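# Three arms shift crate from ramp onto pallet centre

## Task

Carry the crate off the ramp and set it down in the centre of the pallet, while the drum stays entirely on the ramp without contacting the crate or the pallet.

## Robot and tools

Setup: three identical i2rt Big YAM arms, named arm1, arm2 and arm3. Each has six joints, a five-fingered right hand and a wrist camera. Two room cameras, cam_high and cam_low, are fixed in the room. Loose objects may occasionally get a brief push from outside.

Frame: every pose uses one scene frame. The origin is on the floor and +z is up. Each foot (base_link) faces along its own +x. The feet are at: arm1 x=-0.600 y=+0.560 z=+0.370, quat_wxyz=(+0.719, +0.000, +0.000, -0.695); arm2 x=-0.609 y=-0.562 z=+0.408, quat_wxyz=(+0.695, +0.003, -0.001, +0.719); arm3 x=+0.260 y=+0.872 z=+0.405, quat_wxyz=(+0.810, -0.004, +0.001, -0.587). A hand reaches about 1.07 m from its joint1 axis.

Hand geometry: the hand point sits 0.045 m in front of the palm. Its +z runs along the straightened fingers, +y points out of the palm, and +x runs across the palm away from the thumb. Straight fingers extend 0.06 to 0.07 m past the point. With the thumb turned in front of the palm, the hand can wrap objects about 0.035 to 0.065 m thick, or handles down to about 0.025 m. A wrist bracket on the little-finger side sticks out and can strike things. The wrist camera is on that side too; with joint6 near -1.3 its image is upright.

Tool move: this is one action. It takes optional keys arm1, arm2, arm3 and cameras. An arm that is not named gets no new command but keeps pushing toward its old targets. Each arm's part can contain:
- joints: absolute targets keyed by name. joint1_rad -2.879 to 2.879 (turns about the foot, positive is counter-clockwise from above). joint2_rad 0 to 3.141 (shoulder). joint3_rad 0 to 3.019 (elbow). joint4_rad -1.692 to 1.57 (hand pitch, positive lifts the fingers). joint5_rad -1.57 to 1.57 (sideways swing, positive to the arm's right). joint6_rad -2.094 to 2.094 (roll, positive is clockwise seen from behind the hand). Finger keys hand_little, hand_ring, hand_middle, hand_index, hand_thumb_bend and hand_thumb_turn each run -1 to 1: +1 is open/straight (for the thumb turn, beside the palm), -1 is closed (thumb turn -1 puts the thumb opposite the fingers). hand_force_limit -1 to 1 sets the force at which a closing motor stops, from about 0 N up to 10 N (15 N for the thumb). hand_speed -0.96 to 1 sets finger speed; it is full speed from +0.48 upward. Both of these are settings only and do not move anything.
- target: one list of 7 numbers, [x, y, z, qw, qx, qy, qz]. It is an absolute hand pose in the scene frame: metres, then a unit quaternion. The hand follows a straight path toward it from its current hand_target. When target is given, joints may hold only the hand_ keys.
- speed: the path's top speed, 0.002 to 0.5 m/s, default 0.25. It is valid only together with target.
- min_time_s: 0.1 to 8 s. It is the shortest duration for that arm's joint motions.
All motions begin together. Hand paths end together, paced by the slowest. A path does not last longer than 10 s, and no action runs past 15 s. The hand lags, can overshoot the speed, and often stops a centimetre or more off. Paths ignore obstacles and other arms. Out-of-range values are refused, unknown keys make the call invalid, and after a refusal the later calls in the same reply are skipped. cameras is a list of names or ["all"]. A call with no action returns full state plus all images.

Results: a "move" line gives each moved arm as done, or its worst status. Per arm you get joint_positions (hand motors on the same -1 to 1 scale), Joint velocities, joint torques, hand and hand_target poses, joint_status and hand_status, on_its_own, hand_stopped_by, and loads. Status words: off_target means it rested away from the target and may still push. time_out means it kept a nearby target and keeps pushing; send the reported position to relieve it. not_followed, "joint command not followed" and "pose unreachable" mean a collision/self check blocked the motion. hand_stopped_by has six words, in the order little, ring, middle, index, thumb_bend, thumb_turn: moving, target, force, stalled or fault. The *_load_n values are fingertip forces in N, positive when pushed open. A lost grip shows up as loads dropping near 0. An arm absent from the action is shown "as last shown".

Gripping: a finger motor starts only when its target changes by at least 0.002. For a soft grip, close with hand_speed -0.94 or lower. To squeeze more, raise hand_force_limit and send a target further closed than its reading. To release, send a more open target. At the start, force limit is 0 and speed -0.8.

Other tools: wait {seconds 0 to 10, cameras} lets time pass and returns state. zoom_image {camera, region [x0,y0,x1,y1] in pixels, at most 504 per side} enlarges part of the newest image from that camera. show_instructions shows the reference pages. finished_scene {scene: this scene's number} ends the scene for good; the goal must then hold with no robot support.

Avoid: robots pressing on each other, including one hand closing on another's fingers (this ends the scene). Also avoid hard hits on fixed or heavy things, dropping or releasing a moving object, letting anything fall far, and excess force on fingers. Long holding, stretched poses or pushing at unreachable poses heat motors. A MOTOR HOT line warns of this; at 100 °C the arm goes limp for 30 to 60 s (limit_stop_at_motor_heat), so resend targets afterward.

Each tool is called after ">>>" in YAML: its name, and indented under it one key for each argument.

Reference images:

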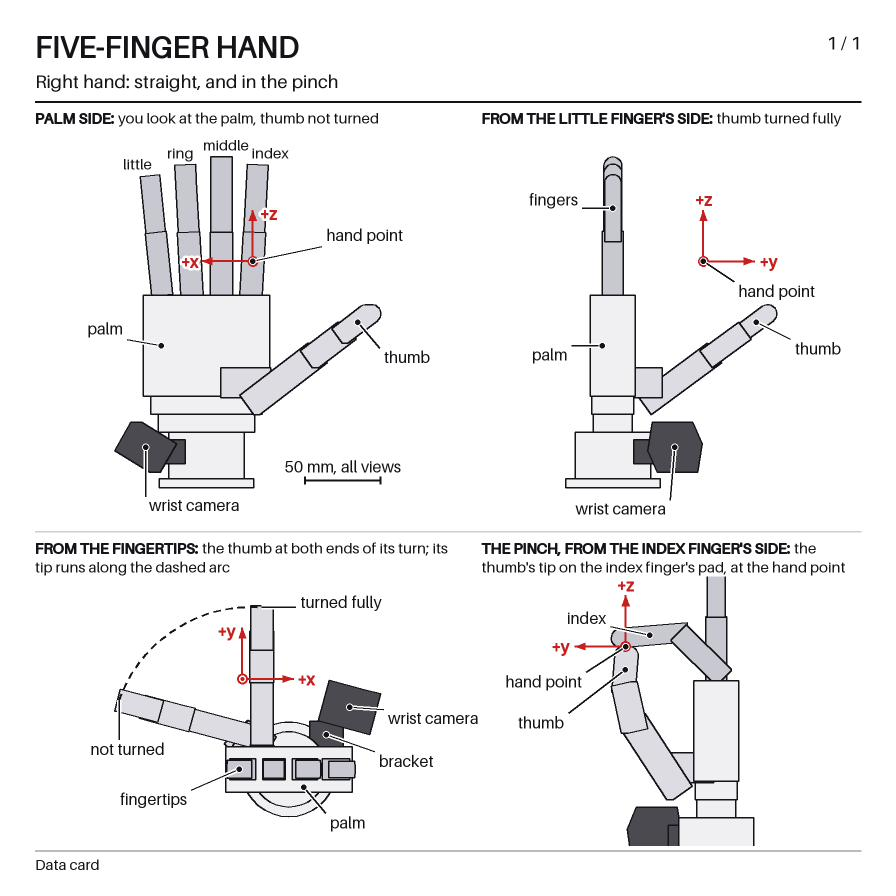

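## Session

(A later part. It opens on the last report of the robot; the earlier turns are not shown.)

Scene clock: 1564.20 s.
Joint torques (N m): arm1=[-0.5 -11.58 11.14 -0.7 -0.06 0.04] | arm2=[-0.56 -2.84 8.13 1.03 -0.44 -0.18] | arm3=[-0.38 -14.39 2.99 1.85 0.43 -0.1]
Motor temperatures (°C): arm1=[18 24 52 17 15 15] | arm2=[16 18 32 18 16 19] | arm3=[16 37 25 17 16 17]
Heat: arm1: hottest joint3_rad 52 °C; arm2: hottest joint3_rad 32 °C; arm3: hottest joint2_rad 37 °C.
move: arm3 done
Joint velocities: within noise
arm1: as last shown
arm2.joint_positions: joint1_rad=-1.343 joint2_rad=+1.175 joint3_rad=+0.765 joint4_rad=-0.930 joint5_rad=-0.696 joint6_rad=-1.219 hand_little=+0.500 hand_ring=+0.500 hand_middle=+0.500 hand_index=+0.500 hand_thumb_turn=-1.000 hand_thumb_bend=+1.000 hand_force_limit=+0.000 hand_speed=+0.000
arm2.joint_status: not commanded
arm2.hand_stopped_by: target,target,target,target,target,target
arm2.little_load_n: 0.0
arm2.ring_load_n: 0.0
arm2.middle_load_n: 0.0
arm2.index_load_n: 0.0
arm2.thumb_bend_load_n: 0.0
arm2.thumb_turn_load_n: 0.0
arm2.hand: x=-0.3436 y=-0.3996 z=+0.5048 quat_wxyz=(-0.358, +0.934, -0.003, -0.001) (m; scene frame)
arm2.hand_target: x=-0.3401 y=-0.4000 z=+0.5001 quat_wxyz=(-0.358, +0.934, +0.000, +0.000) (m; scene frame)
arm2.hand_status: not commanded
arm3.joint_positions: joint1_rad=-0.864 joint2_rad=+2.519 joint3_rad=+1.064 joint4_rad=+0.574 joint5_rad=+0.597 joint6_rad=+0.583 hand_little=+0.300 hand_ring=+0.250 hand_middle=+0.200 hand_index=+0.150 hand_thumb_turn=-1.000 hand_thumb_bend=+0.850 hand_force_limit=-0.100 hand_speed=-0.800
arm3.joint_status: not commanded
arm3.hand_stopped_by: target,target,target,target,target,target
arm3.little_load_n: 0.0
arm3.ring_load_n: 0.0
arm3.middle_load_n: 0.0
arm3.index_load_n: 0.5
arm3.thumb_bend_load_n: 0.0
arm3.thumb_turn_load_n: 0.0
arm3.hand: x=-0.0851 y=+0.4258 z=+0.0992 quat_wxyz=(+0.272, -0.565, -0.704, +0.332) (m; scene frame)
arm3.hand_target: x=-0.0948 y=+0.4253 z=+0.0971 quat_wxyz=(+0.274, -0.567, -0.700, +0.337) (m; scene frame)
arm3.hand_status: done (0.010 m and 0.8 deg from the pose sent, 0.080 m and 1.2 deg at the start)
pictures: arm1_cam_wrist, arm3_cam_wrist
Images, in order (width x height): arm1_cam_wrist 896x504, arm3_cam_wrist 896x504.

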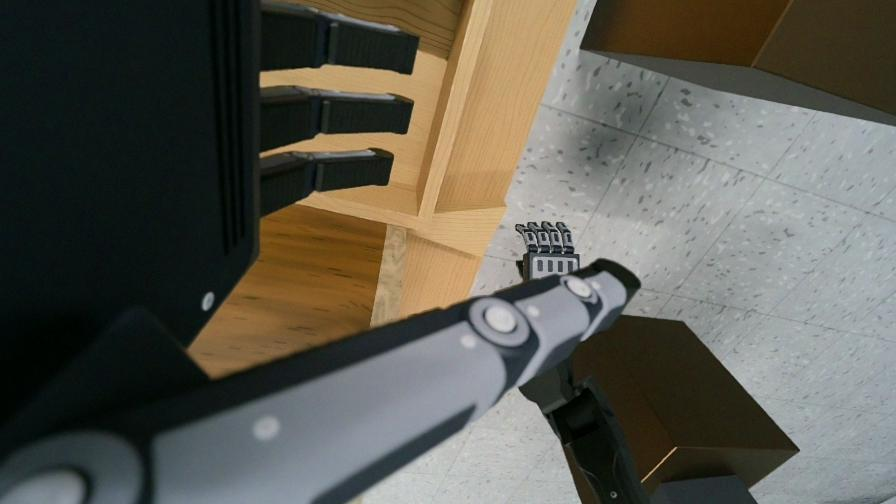

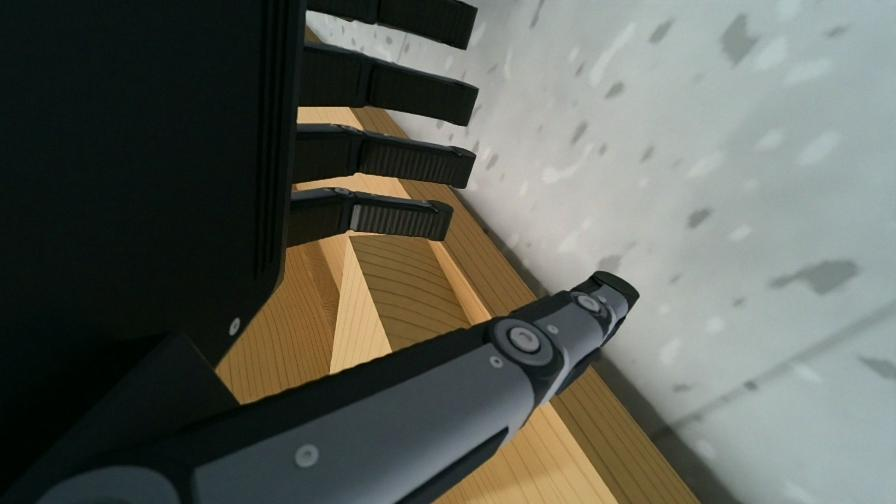

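>>> move:
  arm3: {"target": [-0.100,0.375,0.101,-0.274,0.567,0.700,-0.337], "speed": 0.08}
  cameras: ["arm1_cam_wrist"]

>>> zoom_image:
  camera: "arm1_cam_wrist"
  region: [370, 160, 590, 284]

Scene clock: 1573.93 s.
Joint torques (N m): arm1=[-0.26 -11.75 11.23 -0.69 -0.05 0.03] | arm2=[-0.62 -2.84 8.14 1.05 -0.44 -0.2] | arm3=[2.26 -15.21 4.37 0.83 0.47 0.13]
Motor temperatures (°C): arm1=[18 24 52 17 15 15] | arm2=[16 18 32 18 16 19] | arm3=[16 35 25 17 16 17]
Heat: arm1: hottest joint3_rad 52 °C; arm2: hottest joint3_rad 32 °C; arm3: hottest joint2_rad 35 °C.
move: arm3 off_target
Joint velocities: within noise
arm1, arm2: as last shown
arm3.joint_positions: joint1_rad=-0.852 joint2_rad=+2.525 joint3_rad=+1.186 joint4_rad=+0.456 joint5_rad=+0.624 joint6_rad=+0.600 hand_little=+0.300 hand_ring=+0.250 hand_middle=+0.200 hand_index=+0.150 hand_thumb_turn=-1.000 hand_thumb_bend=+0.850 hand_force_limit=-0.100 hand_speed=-0.800
arm3.joint_status: not commanded
arm3.hand_stopped_by: target,target,target,target,target,target
arm3.little_load_n: 0.0
arm3.ring_load_n: 0.0
arm3.middle_load_n: -0.5
arm3.index_load_n: 0.0
arm3.thumb_bend_load_n: 0.0
arm3.thumb_turn_load_n: 0.0
arm3.hand: x=-0.1063 y=+0.3869 z=+0.1065 quat_wxyz=(+0.280, -0.569, -0.698, +0.334) (m; scene frame)
arm3.hand_target: x=-0.0997 y=+0.3754 z=+0.1012 quat_wxyz=(+0.274, -0.567, -0.700, +0.337) (m; scene frame)
arm3.hand_status: off_target (0.015 m and 0.8 deg from the pose sent, 0.053 m and 0.8 deg at the start)
pictures: arm1_cam_wrist
Images, in order (width x height): arm1_cam_wrist 896x504.

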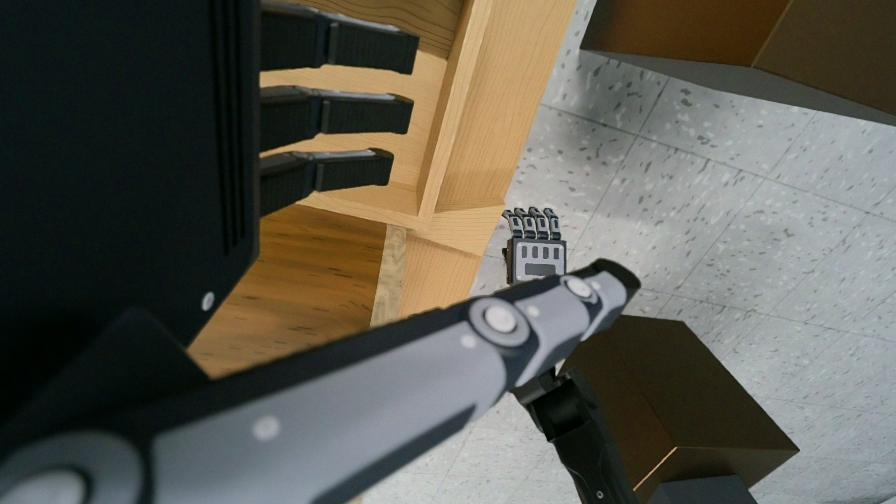

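Scaled by 2.291 from the camera's 896x504 image, which has a finer 1280x720 frame.

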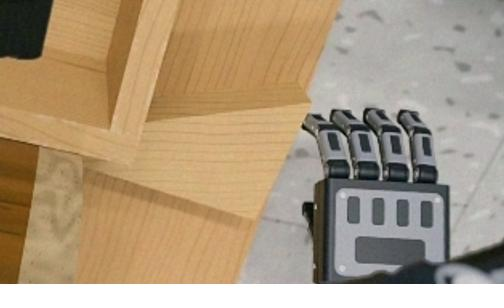

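>>> move:
  arm3: {"target": [-0.085,0.350,0.100,-0.274,0.567,0.700,-0.337], "speed": 0.05}
  cameras: ["arm1_cam_wrist","arm3_cam_wrist"]

>>> zoom_image:
  camera: "arm1_cam_wrist"
  region: [370, 160, 590, 284]

Scene clock: 1586.23 s.
Joint torques (N m): arm1=[-0.44 -11.69 11.26 -0.62 -0.06 0.04] | arm2=[-0.56 -2.73 8.12 1.03 -0.43 -0.19] | arm3=[2.37 -15.56 4.9 0.87 0.48 0.15]
Motor temperatures (°C): arm1=[18 24 52 17 15 15] | arm2=[16 18 32 18 16 19] | arm3=[16 34 25 17 16 17]
Heat: arm1: hottest joint3_rad 52 °C; arm2: hottest joint3_rad 32 °C; arm3: hottest joint2_rad 34 °C.
move: arm3 off_target
Joint velocities: within noise
arm1.joint_positions: joint1_rad=+0.590 joint2_rad=+1.713 joint3_rad=+1.465 joint4_rad=-1.356 joint5_rad=+0.002 joint6_rad=+0.627 hand_little=+0.500 hand_ring=+0.500 hand_middle=+0.500 hand_index=+0.500 hand_thumb_turn=-1.000 hand_thumb_bend=+1.000 hand_force_limit=+0.000 hand_speed=+0.000
arm1.joint_status: not commanded
arm1.hand_stopped_by: target,target,target,target,target,target
arm1.little_load_n: 0.0
arm1.ring_load_n: 0.0
arm1.middle_load_n: 0.0
arm1.index_load_n: 0.0
arm1.thumb_bend_load_n: 0.0
arm1.thumb_turn_load_n: 0.5
arm1.hand: x=-0.2748 y=+0.2107 z=+0.5048 quat_wxyz=(+0.011, -0.001, -1.000, -0.013) (m; scene frame)
arm1.hand_target: x=-0.2606 y=+0.2007 z=+0.5202 quat_wxyz=(-0.001, +0.000, -1.000, +0.000) (m; scene frame)
arm1.hand_status: not commanded
arm2: as last shown
arm3.joint_positions: joint1_rad=-0.805 joint2_rad=+2.536 joint3_rad=+1.232 joint4_rad=+0.385 joint5_rad=+0.655 joint6_rad=+0.646 hand_little=+0.300 hand_ring=+0.250 hand_middle=+0.200 hand_index=+0.150 hand_thumb_turn=-1.000 hand_thumb_bend=+0.850 hand_force_limit=-0.100 hand_speed=-0.800
arm3.joint_status: not commanded
arm3.hand_stopped_by: target,target,target,target,target,target
arm3.little_load_n: 0.0
arm3.ring_load_n: 0.0
arm3.middle_load_n: 0.0
arm3.index_load_n: -0.5
arm3.thumb_bend_load_n: 0.0
arm3.thumb_turn_load_n: 0.0
arm3.hand: x=-0.0911 y=+0.3651 z=+0.1038 quat_wxyz=(+0.281, -0.568, -0.699, +0.330) (m; scene frame)
arm3.hand_target: x=-0.0847 y=+0.3503 z=+0.1004 quat_wxyz=(+0.274, -0.567, -0.700, +0.337) (m; scene frame)
arm3.hand_status: off_target (0.017 m and 1.1 deg from the pose sent, 0.043 m and 0.8 deg at the start)
pictures: arm1_cam_wrist, arm3_cam_wrist
Images, in order (width x height): arm1_cam_wrist 896x504, arm3_cam_wrist 896x504.

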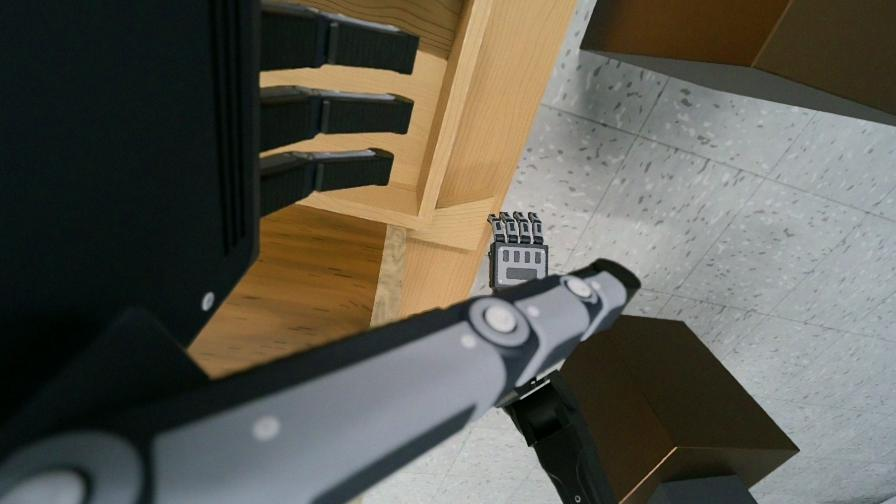

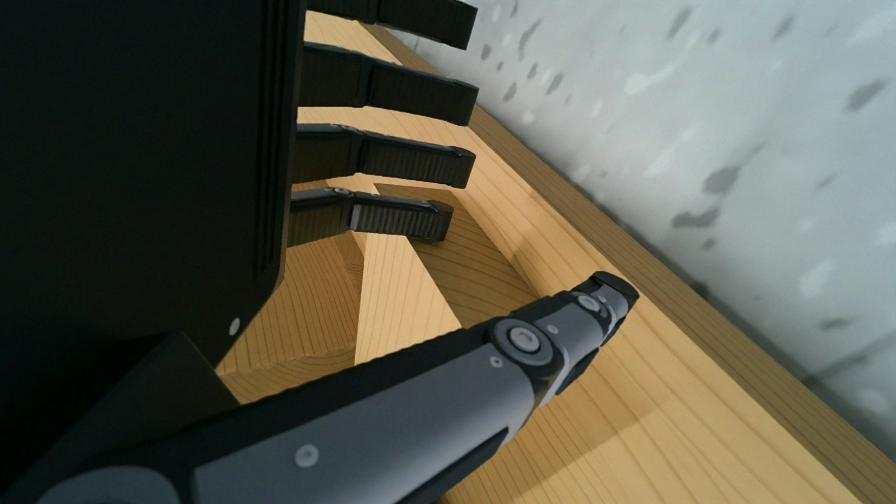

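Scaled by 2.291 from the camera's 896x504 image, which has a finer 1280x720 frame.

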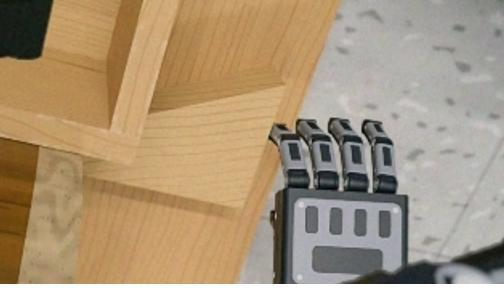

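>>> move:
  arm3: {"target": [-0.085,0.336,0.100,-0.274,0.567,0.700,-0.337], "speed": 0.05}
  cameras: ["arm1_cam_wrist"]

>>> zoom_image:
  camera: "arm1_cam_wrist"
  region: [370, 160, 590, 284]

Scene clock: 1593.23 s.
Joint torques (N m): arm1=[-0.38 -11.4 11.15 -0.73 -0.04 0.04] | arm2=[-0.62 -2.78 8.09 1.03 -0.43 -0.19] | arm3=[2.61 -15.91 5.22 0.75 0.38 0.17]
Motor temperatures (°C): arm1=[18 24 52 17 15 15] | arm2=[16 18 32 18 16 19] | arm3=[16 35 25 17 16 17]
Heat: arm1: hottest joint3_rad 52 °C; arm2: hottest joint3_rad 32 °C; arm3: hottest joint2_rad 35 °C.
move: arm3 off_target
Joint velocities: within noise
arm1, arm2: as last shown
arm1.thumb_turn_load_n: 0.0
arm3.joint_positions: joint1_rad=-0.797 joint2_rad=+2.545 joint3_rad=+1.269 joint4_rad=+0.346 joint5_rad=+0.664 joint6_rad=+0.657 hand_little=+0.300 hand_ring=+0.250 hand_middle=+0.200 hand_index=+0.150 hand_thumb_turn=-1.000 hand_thumb_bend=+0.850 hand_force_limit=-0.100 hand_speed=-0.800
arm3.joint_status: not commanded
arm3.hand_stopped_by: target,target,target,target,target,target
arm3.little_load_n: 0.0
arm3.ring_load_n: 0.0
arm3.middle_load_n: 0.0
arm3.index_load_n: 0.0
arm3.thumb_bend_load_n: 0.0
arm3.thumb_turn_load_n: 0.0
arm3.hand: x=-0.0932 y=+0.3544 z=+0.1031 quat_wxyz=(+0.283, -0.570, -0.698, +0.328) (m; scene frame)
arm3.hand_target: x=-0.0845 y=+0.3367 z=+0.1004 quat_wxyz=(+0.274, -0.567, -0.700, +0.337) (m; scene frame)
arm3.hand_status: off_target (0.020 m and 1.5 deg from the pose sent, 0.030 m and 1.1 deg at the start)
pictures: arm1_cam_wrist
Images, in order (width x height): arm1_cam_wrist 896x504.

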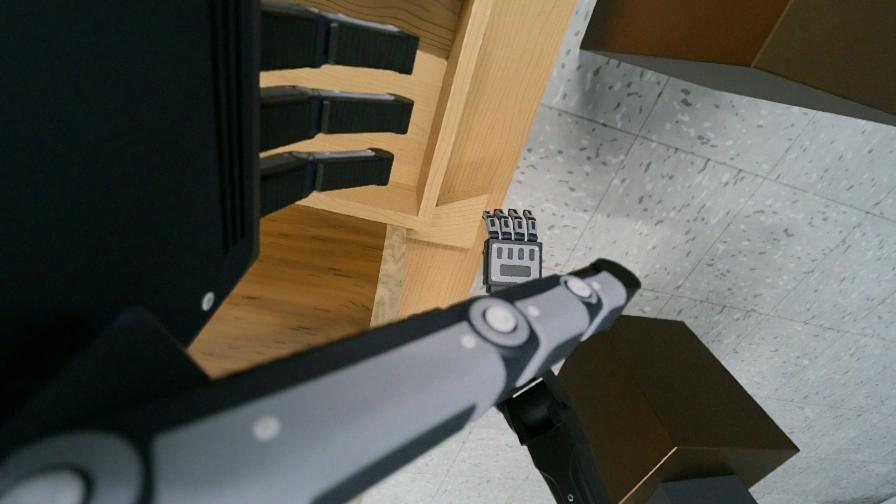

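Scaled by 2.291 from the camera's 896x504 image, which has a finer 1280x720 frame.

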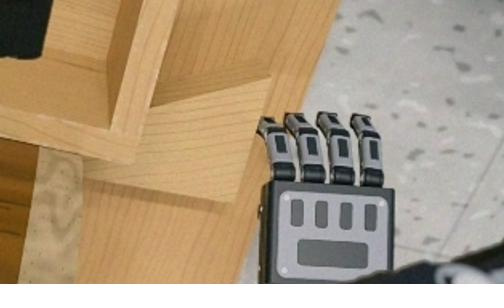

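>>> move:
  arm3: {"target": [-0.085,0.430,0.120,-0.274,0.567,0.700,-0.337], "speed": 0.15}

>>> move:
  arm3: {"target": [0.0,0.50,0.35,-0.274,0.567,0.700,-0.337], "speed": 0.3}

>>> move:
  arm3: {"target": [0.12,0.56,0.42,-0.274,0.567,0.700,-0.337], "speed": 0.3}
  arm1: {"target": [-0.30,0.32,0.44,0,0,0.9336,-0.3584], "speed": 0.3, "joints": {"hand_speed": -0.8}}
  arm2: {"target": [-0.30,-0.33,0.44,-0.3584,0.9336,0,0], "speed": 0.3}
  cameras: ["all"]

Scene clock: 1600.57 s.
Joint torques (N m): arm1=[-0.26 -11.4 11.17 -0.65 -0.05 0.05] | arm2=[-0.62 -2.84 8.1 1.03 -0.43 -0.19] | arm3=[0.09 -16.15 1.48 1.83 0.44 -0.09]
Motor temperatures (°C): arm1=[18 24 52 17 15 15] | arm2=[16 18 32 18 16 19] | arm3=[16 35 25 17 16 17]
Heat: arm1: hottest joint3_rad 52 °C; arm2: hottest joint3_rad 32 °C; arm3: hottest joint2_rad 35 °C.
move: arm3 off_target
Joint velocities: within noise
arm1, arm2: as last shown
arm3.joint_positions: joint1_rad=-0.856 joint2_rad=+2.481 joint3_rad=+1.025 joint4_rad=+0.560 joint5_rad=+0.605 joint6_rad=+0.596 hand_little=+0.300 hand_ring=+0.250 hand_middle=+0.200 hand_index=+0.150 hand_thumb_turn=-1.000 hand_thumb_bend=+0.850 hand_force_limit=-0.100 hand_speed=-0.800
arm3.joint_status: not commanded
arm3.hand_stopped_by: target,target,target,target,target,target
arm3.little_load_n: 0.0
arm3.ring_load_n: 0.0
arm3.middle_load_n: 0.0
arm3.index_load_n: 0.0
arm3.thumb_bend_load_n: 0.0
arm3.thumb_turn_load_n: 0.0
arm3.hand: x=-0.0776 y=+0.4329 z=+0.1106 quat_wxyz=(+0.273, -0.567, -0.705, +0.327) (m; scene frame)
arm3.hand_target: x=-0.0849 y=+0.4299 z=+0.1199 quat_wxyz=(+0.274, -0.567, -0.700, +0.337) (m; scene frame)
arm3.hand_status: off_target (0.012 m and 1.2 deg from the pose sent, 0.078 m and 1.5 deg at the start)
pictures: none

Scene clock: 1602.43 s.
Joint torques (N m): arm1=[-0.15 -11.93 11.22 -0.7 -0.04 0.05] | arm2=[-0.62 -2.78 8.12 1.05 -0.43 -0.19] | arm3=[2.14 -9.64 4.27 0.59 0.68 0.17]
Motor temperatures (°C): arm1=[18 24 52 17 15 15] | arm2=[16 18 32 18 16 19] | arm3=[16 35 25 17 16 17]
Heat: arm1: hottest joint3_rad 52 °C; arm2: hottest joint3_rad 32 °C; arm3: hottest joint2_rad 35 °C.
move: arm3 done
Joint velocities: within noise
arm1, arm2: as last shown
arm3.joint_positions: joint1_rad=-0.782 joint2_rad=+1.664 joint3_rad=+0.603 joint4_rad=+0.142 joint5_rad=+0.662 joint6_rad=+0.669 hand_little=+0.300 hand_ring=+0.250 hand_middle=+0.200 hand_index=+0.150 hand_thumb_turn=-1.000 hand_thumb_bend=+0.850 hand_force_limit=-0.100 hand_speed=-0.800
arm3.joint_status: not commanded
arm3.hand_stopped_by: target,target,target,target,target,target
arm3.little_load_n: 0.0
arm3.ring_load_n: 0.0
arm3.middle_load_n: 0.0
arm3.index_load_n: 0.0
arm3.thumb_bend_load_n: 0.0
arm3.thumb_turn_load_n: 0.0
arm3.hand: x=-0.0066 y=+0.5024 z=+0.3494 quat_wxyz=(+0.277, -0.569, -0.698, +0.336) (m; scene frame)
arm3.hand_target: x=-0.0002 y=+0.5000 z=+0.3501 quat_wxyz=(+0.274, -0.567, -0.700, +0.337) (m; scene frame)
arm3.hand_status: done (0.007 m and 0.5 deg from the pose sent, 0.260 m and 1.2 deg at the start)
pictures: none

Scene clock: 1604.77 s.
Joint torques (N m): arm1=[-0.38 -6.48 6.23 1.01 0.54 0.03] | arm2=[0.38 -5.01 9.62 1.18 -0.25 0.08] | arm3=[2.2 -5.07 6.48 0.28 0.88 0.09]
Motor temperatures (°C): arm1=[18 24 52 17 15 15] | arm2=[16 18 32 18 16 19] | arm3=[16 34 25 17 16 17]
Heat: arm1: hottest joint3_rad 52 °C; arm2: hottest joint3_rad 32 °C; arm3: hottest joint2_rad 34 °C.
move: arm1 done; arm2 off_target; arm3 done
Joint velocities: within noise
arm1.joint_positions: joint1_rad=+1.005 joint2_rad=+1.208 joint3_rad=+0.695 joint4_rad=-0.661 joint5_rad=+0.617 joint6_rad=+0.906 hand_little=+0.500 hand_ring=+0.500 hand_middle=+0.500 hand_index=+0.500 hand_thumb_turn=-1.000 hand_thumb_bend=+1.000 hand_force_limit=+0.000 hand_speed=-0.800
arm1.joint_status: all done
arm1.hand_stopped_by: target,target,target,target,target,target
arm1.little_load_n: 0.0
arm1.ring_load_n: 0.0
arm1.middle_load_n: 0.0
arm1.index_load_n: 0.0
arm1.thumb_bend_load_n: 0.0
arm1.thumb_turn_load_n: 0.0
arm1.hand: x=-0.3049 y=+0.3189 z=+0.4365 quat_wxyz=(+0.012, +0.003, -0.936, +0.351) (m; scene frame)
arm1.hand_target: x=-0.3000 y=+0.3200 z=+0.4401 quat_wxyz=(+0.000, +0.000, -0.934, +0.358) (m; scene frame)
arm1.hand_status: done (0.006 m and 1.7 deg from the pose sent, 0.129 m and 43.5 deg at the start)
arm2.joint_positions: joint1_rad=-1.200 joint2_rad=+1.414 joint3_rad=+0.765 joint4_rad=-0.598 joint5_rad=-0.657 joint6_rad=-1.052 hand_little=+0.500 hand_ring=+0.500 hand_middle=+0.500 hand_index=+0.500 hand_thumb_turn=-1.000 hand_thumb_bend=+1.000 hand_force_limit=+0.000 hand_speed=+0.000
arm2.joint_status: not commanded
arm2.hand_stopped_by: target,target,target,target,target,target
arm2.little_load_n: 0.0
arm2.ring_load_n: 0.0
arm2.middle_load_n: 0.0
arm2.index_load_n: 0.0
arm2.thumb_bend_load_n: 0.0
arm2.thumb_turn_load_n: 0.0
arm2.hand: x=-0.3129 y=-0.3387 z=+0.4372 quat_wxyz=(-0.355, +0.935, -0.001, -0.007) (m; scene frame)
arm2.hand_target: x=-0.3003 y=-0.3303 z=+0.4403 quat_wxyz=(-0.359, +0.933, +0.000, +0.000) (m; scene frame)
arm2.hand_status: off_target (0.016 m and 0.9 deg from the pose sent, 0.105 m and 0.3 deg at the start)
arm3.joint_positions: joint1_rad=-0.466 joint2_rad=+1.222 joint3_rad=+0.459 joint4_rad=-0.425 joint5_rad=+0.821 joint6_rad=+1.044 hand_little=+0.300 hand_ring=+0.250 hand_middle=+0.200 hand_index=+0.150 hand_thumb_turn=-1.000 hand_thumb_bend=+0.850 hand_force_limit=-0.100 hand_speed=-0.800
arm3.joint_status: not commanded
arm3.hand_stopped_by: target,target,target,target,target,target
arm3.little_load_n: 0.0
arm3.ring_load_n: 0.0
arm3.middle_load_n: 0.0
arm3.index_load_n: 0.0
arm3.thumb_bend_load_n: 0.0
arm3.thumb_turn_load_n: 0.0
arm3.hand: x=+0.1158 y=+0.5657 z=+0.4153 quat_wxyz=(+0.279, -0.568, -0.700, +0.331) (m; scene frame)
arm3.hand_target: x=+0.1199 y=+0.5600 z=+0.4200 quat_wxyz=(+0.274, -0.567, -0.700, +0.337) (m; scene frame)
arm3.hand_status: done (0.009 m and 0.9 deg from the pose sent, 0.156 m and 0.5 deg at the start)
pictures: arm1_cam_wrist, arm2_cam_wrist, arm3_cam_wrist, cam_high, cam_low
Images, in order (width x height): arm1_cam_wrist 896x504, arm2_cam_wrist 896x504, arm3_cam_wrist 896x504, cam_high 896x504, cam_low 896x504.

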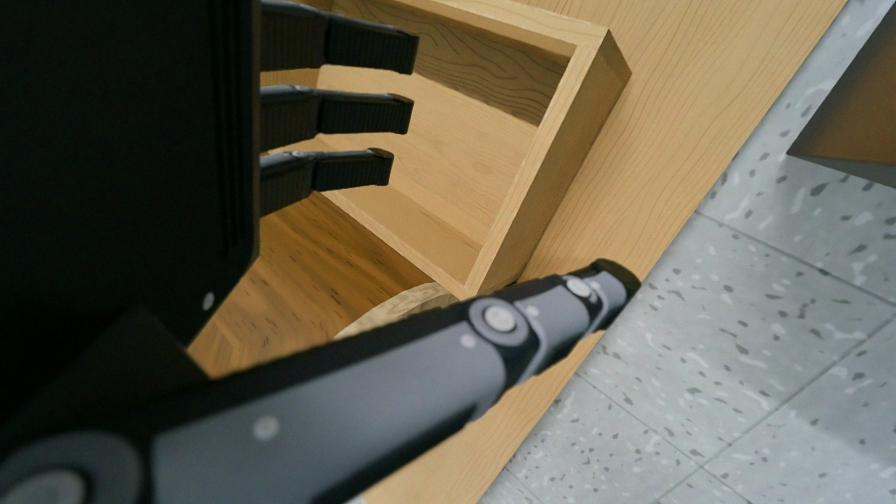

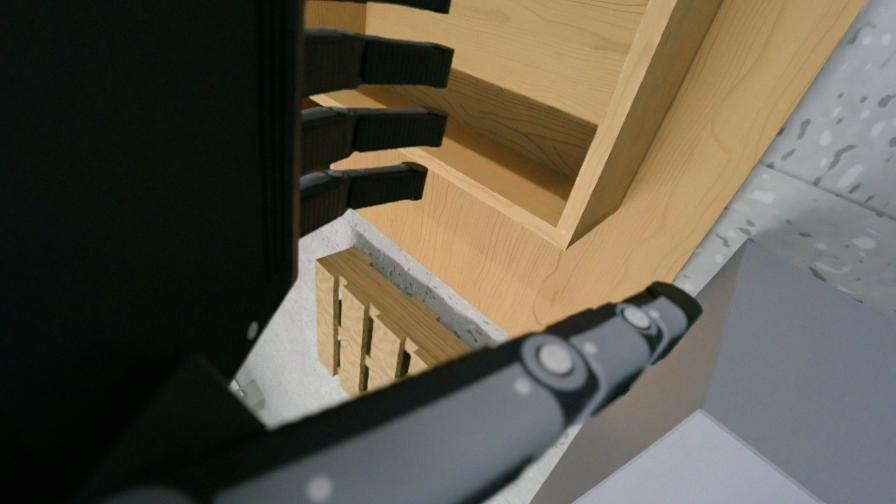

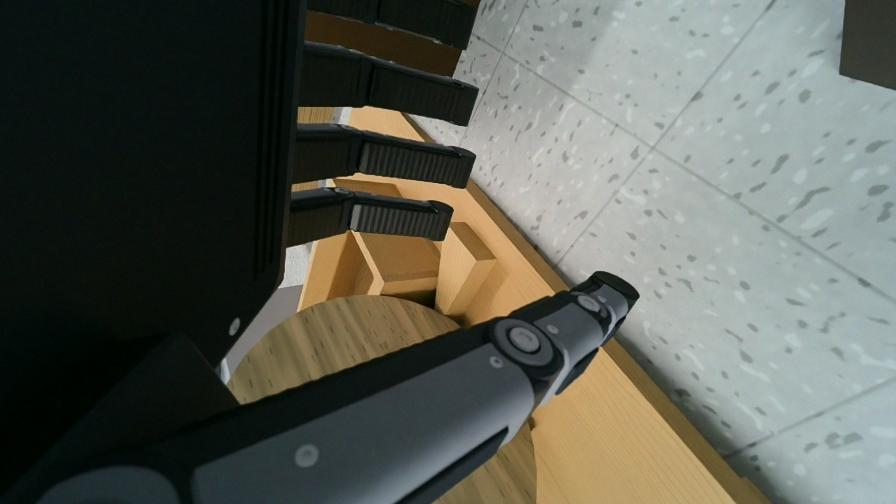

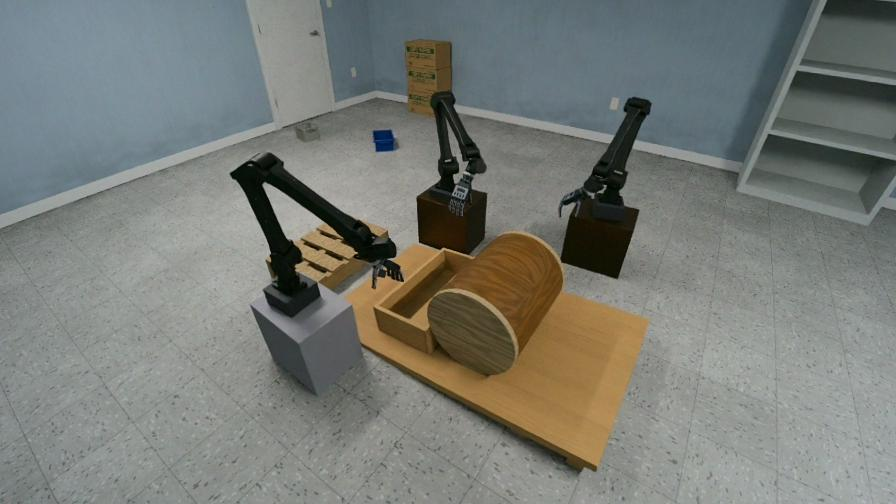

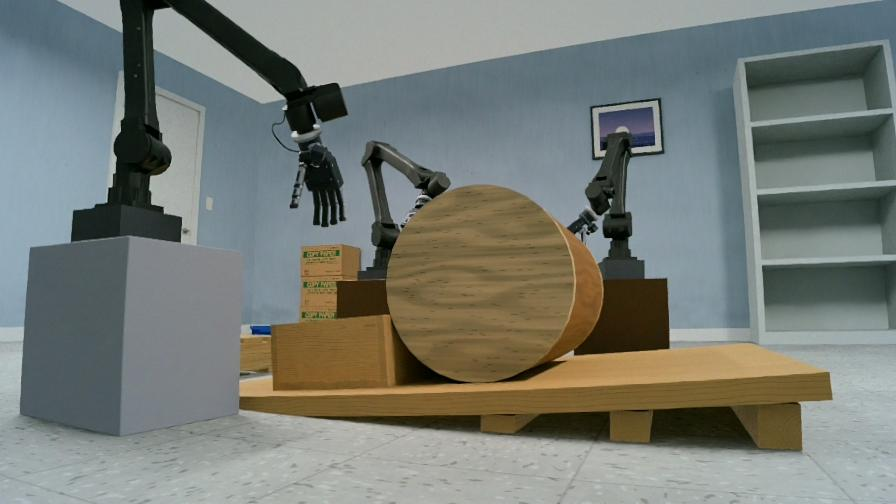

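>>> move:
  arm1: {"target": [-0.225,0.248,0.285,0,0,0.9336,-0.3584], "speed": 0.25}
  arm2: {"target": [-0.265,-0.280,0.285,-0.3584,0.9336,0,0], "speed": 0.25, "joints": {"hand_speed": -0.8}}
  cameras: ["arm1_cam_wrist","arm2_cam_wrist"]

Scene clock: 1625.73 s.
Joint torques (N m): arm1=[-1.44 -9.41 6.98 1.13 0.34 -0.13] | arm2=[0.38 -8.59 6.91 1.28 -0.22 0.06] | arm3=[2.2 -5.07 6.48 0.25 0.88 0.13]
Motor temperatures (°C): arm1=[18 24 47 18 16 15] | arm2=[16 18 33 18 15 19] | arm3=[16 32 27 17 16 17]
Heat: arm1: hottest joint3_rad 47 °C; arm2: hottest joint3_rad 33 °C; arm3: hottest joint2_rad 32 °C.
move: arm1 off_target; arm2 off_target
Joint velocities: within noise
arm1.joint_positions: joint1_rad=+0.965 joint2_rad=+1.777 joint3_rad=+0.759 joint4_rad=-0.140 joint5_rad=+0.597 joint6_rad=+0.855 hand_little=+0.500 hand_ring=+0.500 hand_middle=+0.500 hand_index=+0.500 hand_thumb_turn=-1.000 hand_thumb_bend=+1.000 hand_force_limit=+0.000 hand_speed=-0.800
arm1.joint_status: not commanded
arm1.hand_stopped_by: target,target,target,target,target,target
arm1.little_load_n: 0.0
arm1.ring_load_n: 0.0
arm1.middle_load_n: 0.0
arm1.index_load_n: 0.0
arm1.thumb_bend_load_n: 0.0
arm1.thumb_turn_load_n: 0.0
arm1.hand: x=-0.2423 y=+0.2647 z=+0.2769 quat_wxyz=(+0.016, +0.008, -0.938, +0.347) (m; scene frame)
arm1.hand_target: x=-0.2258 y=+0.2484 z=+0.2859 quat_wxyz=(+0.000, +0.000, -0.934, +0.359) (m; scene frame)
arm1.hand_status: off_target (0.025 m and 2.4 deg from the pose sent, 0.185 m and 1.7 deg at the start)
arm2.joint_positions: joint1_rad=-1.127 joint2_rad=+1.882 joint3_rad=+0.806 joint4_rad=-0.117 joint5_rad=-0.631 joint6_rad=-0.967 hand_little=+0.500 hand_ring=+0.500 hand_middle=+0.500 hand_index=+0.500 hand_thumb_turn=-1.000 hand_thumb_bend=+1.000 hand_force_limit=+0.000 hand_speed=-0.800
arm2.joint_status: all done
arm2.hand_stopped_by: target,target,target,target,target,target
arm2.little_load_n: 0.0
arm2.ring_load_n: 0.0
arm2.middle_load_n: 0.0
arm2.index_load_n: 0.0
arm2.thumb_bend_load_n: 0.0
arm2.thumb_turn_load_n: 0.0
arm2.hand: x=-0.2763 y=-0.2900 z=+0.2881 quat_wxyz=(-0.355, +0.935, -0.001, -0.005) (m; scene frame)
arm2.hand_target: x=-0.2654 y=-0.2803 z=+0.2855 quat_wxyz=(-0.359, +0.934, +0.000, +0.000) (m; scene frame)
arm2.hand_status: off_target (0.015 m and 0.7 deg from the pose sent, 0.170 m and 0.9 deg at the start)
arm3: as last shown
arm3.index_load_n: 0.5
pictures: arm1_cam_wrist, arm2_cam_wrist
Images, in order (width x height): arm1_cam_wrist 896x504, arm2_cam_wrist 896x504.

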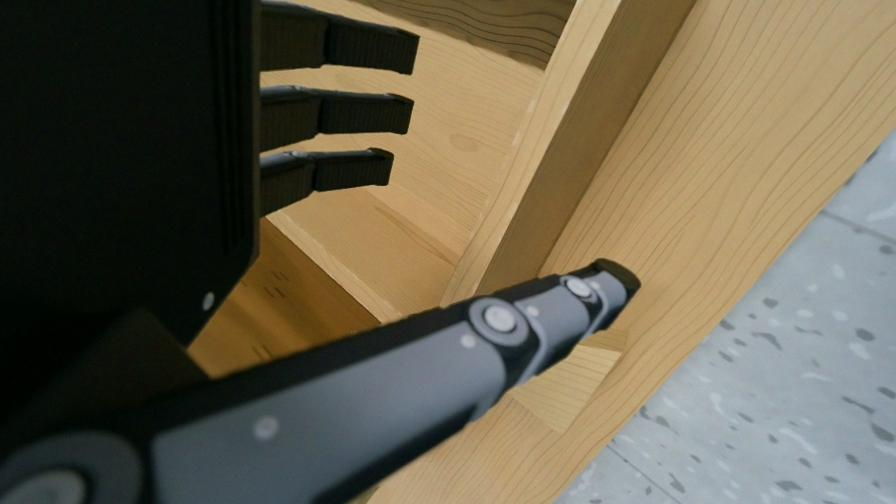

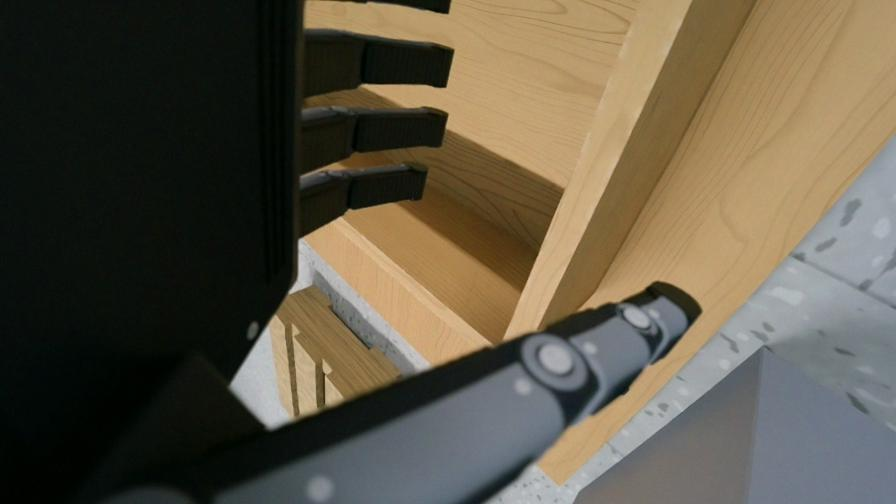

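>>> move:
  arm1: {"target": [-0.215,0.233,0.24,0,0,0.9336,-0.3584], "speed": 0.12}
  arm2: {"target": [-0.258,-0.273,0.24,-0.3584,0.9336,0,0], "speed": 0.12}
  cameras: ["arm1_cam_wrist","arm2_cam_wrist"]

Scene clock: 1642.70 s.
Joint torques (N m): arm1=[-1.61 -10.46 6.09 1.03 0.33 -0.11] | arm2=[0.38 -9.41 5.94 1.25 -0.23 0.08] | arm3=[2.2 -5.07 6.48 0.25 0.88 0.13]
Motor temperatures (°C): arm1=[18 24 46 18 16 15] | arm2=[16 19 33 18 15 19] | arm3=[16 31 27 17 17 17]
Heat: arm1: hottest joint3_rad 46 °C; arm2: hottest joint3_rad 33 °C; arm3: hottest joint2_rad 31 °C.
move: arm1 off_target; arm2 off_target
Joint velocities: within noise
arm1.joint_positions: joint1_rad=+0.948 joint2_rad=+1.925 joint3_rad=+0.806 joint4_rad=-0.026 joint5_rad=+0.589 joint6_rad=+0.837 hand_little=+0.500 hand_ring=+0.500 hand_middle=+0.500 hand_index=+0.500 hand_thumb_turn=-1.000 hand_thumb_bend=+1.000 hand_force_limit=+0.000 hand_speed=-0.800
arm1.joint_status: not commanded
arm1.hand_stopped_by: target,target,target,target,target,target
arm1.little_load_n: 0.0
arm1.ring_load_n: 0.0
arm1.middle_load_n: 0.0
arm1.index_load_n: 0.0
arm1.thumb_bend_load_n: 0.0
arm1.thumb_turn_load_n: 0.0
arm1.hand: x=-0.2307 y=+0.2490 z=+0.2336 quat_wxyz=(+0.015, +0.007, -0.937, +0.348) (m; scene frame)
arm1.hand_target: x=-0.2156 y=+0.2335 z=+0.2407 quat_wxyz=(+0.000, +0.000, -0.934, +0.358) (m; scene frame)
arm1.hand_status: off_target (0.023 m and 2.3 deg from the pose sent, 0.056 m and 2.4 deg at the start)
arm2.joint_positions: joint1_rad=-1.121 joint2_rad=+2.017 joint3_rad=+0.844 joint4_rad=-0.013 joint5_rad=-0.628 joint6_rad=-0.960 hand_little=+0.500 hand_ring=+0.500 hand_middle=+0.500 hand_index=+0.500 hand_thumb_turn=-1.000 hand_thumb_bend=+1.000 hand_force_limit=+0.000 hand_speed=-0.800
arm2.joint_status: not commanded
arm2.hand_stopped_by: target,target,target,target,target,target
arm2.little_load_n: 0.0
arm2.ring_load_n: 0.0
arm2.middle_load_n: 0.0
arm2.index_load_n: 0.0
arm2.thumb_bend_load_n: 0.0
arm2.thumb_turn_load_n: 0.0
arm2.hand: x=-0.2668 y=-0.2821 z=+0.2452 quat_wxyz=(-0.356, +0.935, -0.001, -0.004) (m; scene frame)
arm2.hand_target: x=-0.2583 y=-0.2733 z=+0.2404 quat_wxyz=(-0.358, +0.934, +0.000, +0.000) (m; scene frame)
arm2.hand_status: off_target (0.014 m and 0.5 deg from the pose sent, 0.054 m and 0.7 deg at the start)
arm3: as last shown
arm3.index_load_n: 0.0
arm3.thumb_turn_load_n: -0.5
pictures: arm1_cam_wrist, arm2_cam_wrist
Images, in order (width x height): arm1_cam_wrist 896x504, arm2_cam_wrist 896x504.

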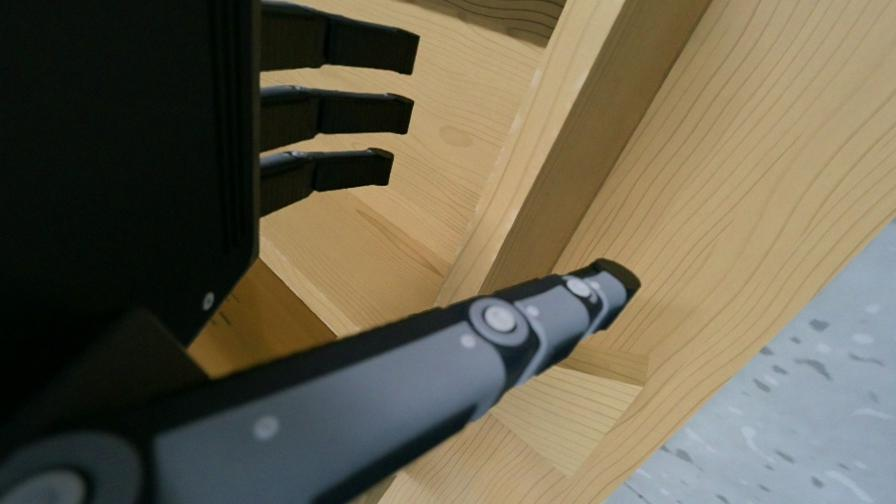

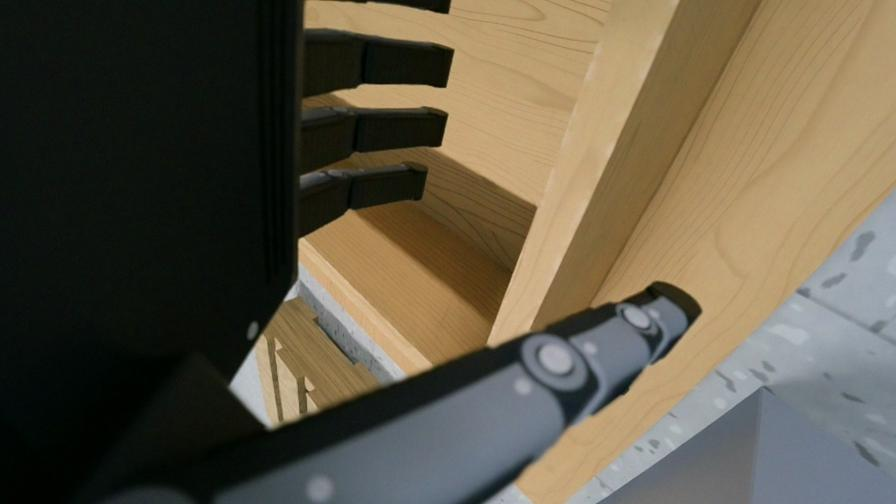

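>>> move:
  arm1: {"target": [-0.213,0.233,0.181,0,0,0.9336,-0.3584], "speed": 0.12}
  arm2: {"target": [-0.262,-0.275,0.170,-0.3584,0.9336,0,0], "speed": 0.12}
  cameras: ["arm1_cam_wrist","arm2_cam_wrist"]

Scene clock: 1651.87 s.
Joint torques (N m): arm1=[-1.55 -11.22 4.68 1.06 0.37 -0.1] | arm2=[0.32 -10.17 4.14 1.28 -0.23 0.07] | arm3=[2.14 -5.07 6.48 0.25 0.88 0.12]
Motor temperatures (°C): arm1=[18 24 45 18 16 15] | arm2=[16 20 32 18 15 19] | arm3=[16 30 28 17 17 17]
Heat: arm1: hottest joint3_rad 45 °C; arm2: hottest joint3_rad 32 °C; arm3: hottest joint2_rad 30 °C.
move: arm1 off_target; arm2 off_target
Joint velocities: within noise
arm1.joint_positions: joint1_rad=+0.948 joint2_rad=+2.092 joint3_rad=+0.836 joint4_rad=+0.116 joint5_rad=+0.589 joint6_rad=+0.837 hand_little=+0.500 hand_ring=+0.500 hand_middle=+0.500 hand_index=+0.500 hand_thumb_turn=-1.000 hand_thumb_bend=+1.000 hand_force_limit=+0.000 hand_speed=-0.800
arm1.joint_status: not commanded
arm1.hand_stopped_by: target,target,target,target,target,target
arm1.little_load_n: 0.0
arm1.ring_load_n: 0.0
arm1.middle_load_n: 0.0
arm1.index_load_n: 0.0
arm1.thumb_bend_load_n: 0.0
arm1.thumb_turn_load_n: 0.0
arm1.hand: x=-0.2263 y=+0.2462 z=+0.1773 quat_wxyz=(+0.013, +0.006, -0.937, +0.349) (m; scene frame)
arm1.hand_target: x=-0.2133 y=+0.2333 z=+0.1816 quat_wxyz=(+0.000, +0.000, -0.934, +0.358) (m; scene frame)
arm1.hand_status: off_target (0.019 m and 2.0 deg from the pose sent, 0.058 m and 2.3 deg at the start)
arm2.joint_positions: joint1_rad=-1.121 joint2_rad=+2.210 joint3_rad=+0.883 joint4_rad=+0.149 joint5_rad=-0.628 joint6_rad=-0.960 hand_little=+0.500 hand_ring=+0.500 hand_middle=+0.500 hand_index=+0.500 hand_thumb_turn=-1.000 hand_thumb_bend=+1.000 hand_force_limit=+0.000 hand_speed=-0.800
arm2.joint_status: not commanded
arm2.hand_stopped_by: target,target,target,target,target,target
arm2.little_load_n: 0.0
arm2.ring_load_n: 0.0
arm2.middle_load_n: 0.0
arm2.index_load_n: 0.0
arm2.thumb_bend_load_n: 0.0
arm2.thumb_turn_load_n: 0.0
arm2.hand: x=-0.2656 y=-0.2811 z=+0.1781 quat_wxyz=(-0.358, +0.934, +0.000, -0.001) (m; scene frame)
arm2.hand_target: x=-0.2621 y=-0.2752 z=+0.1703 quat_wxyz=(-0.358, +0.934, +0.000, +0.000) (m; scene frame)
arm2.hand_status: off_target (0.011 m and 0.1 deg from the pose sent, 0.076 m and 0.5 deg at the start)
arm3: as last shown
arm3.thumb_turn_load_n: 0.0
pictures: arm1_cam_wrist, arm2_cam_wrist
Images, in order (width x height): arm1_cam_wrist 896x504, arm2_cam_wrist 896x504.

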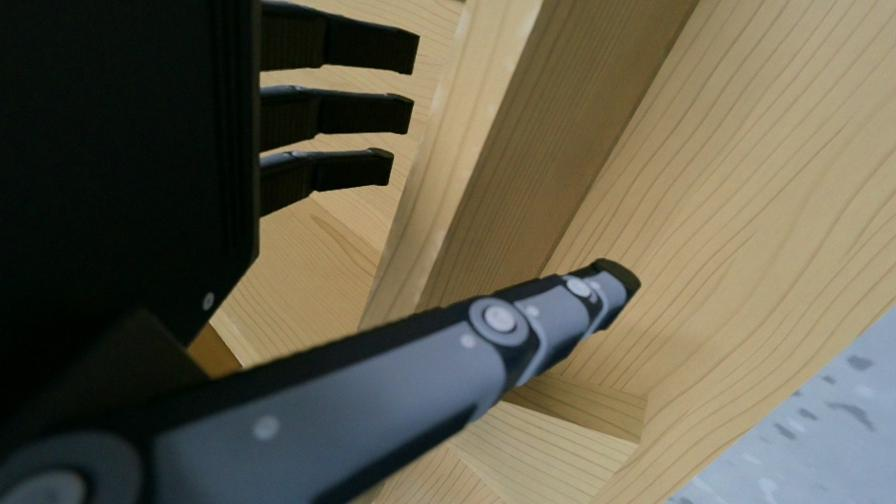

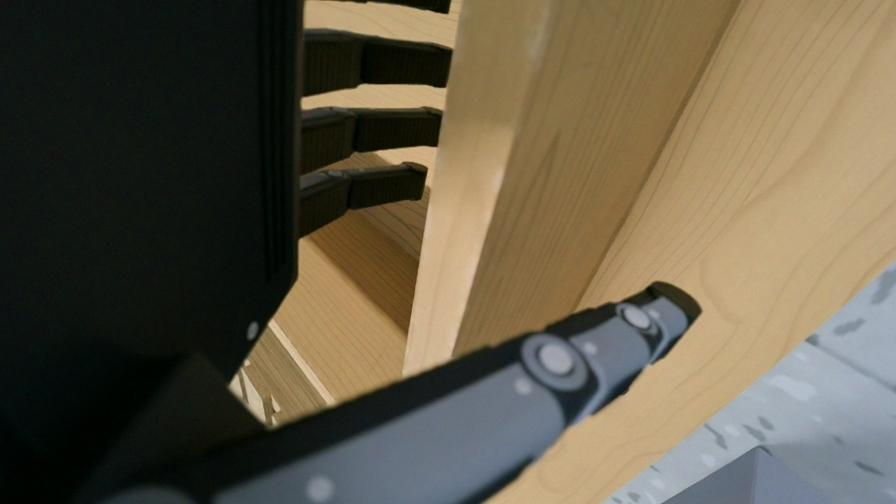

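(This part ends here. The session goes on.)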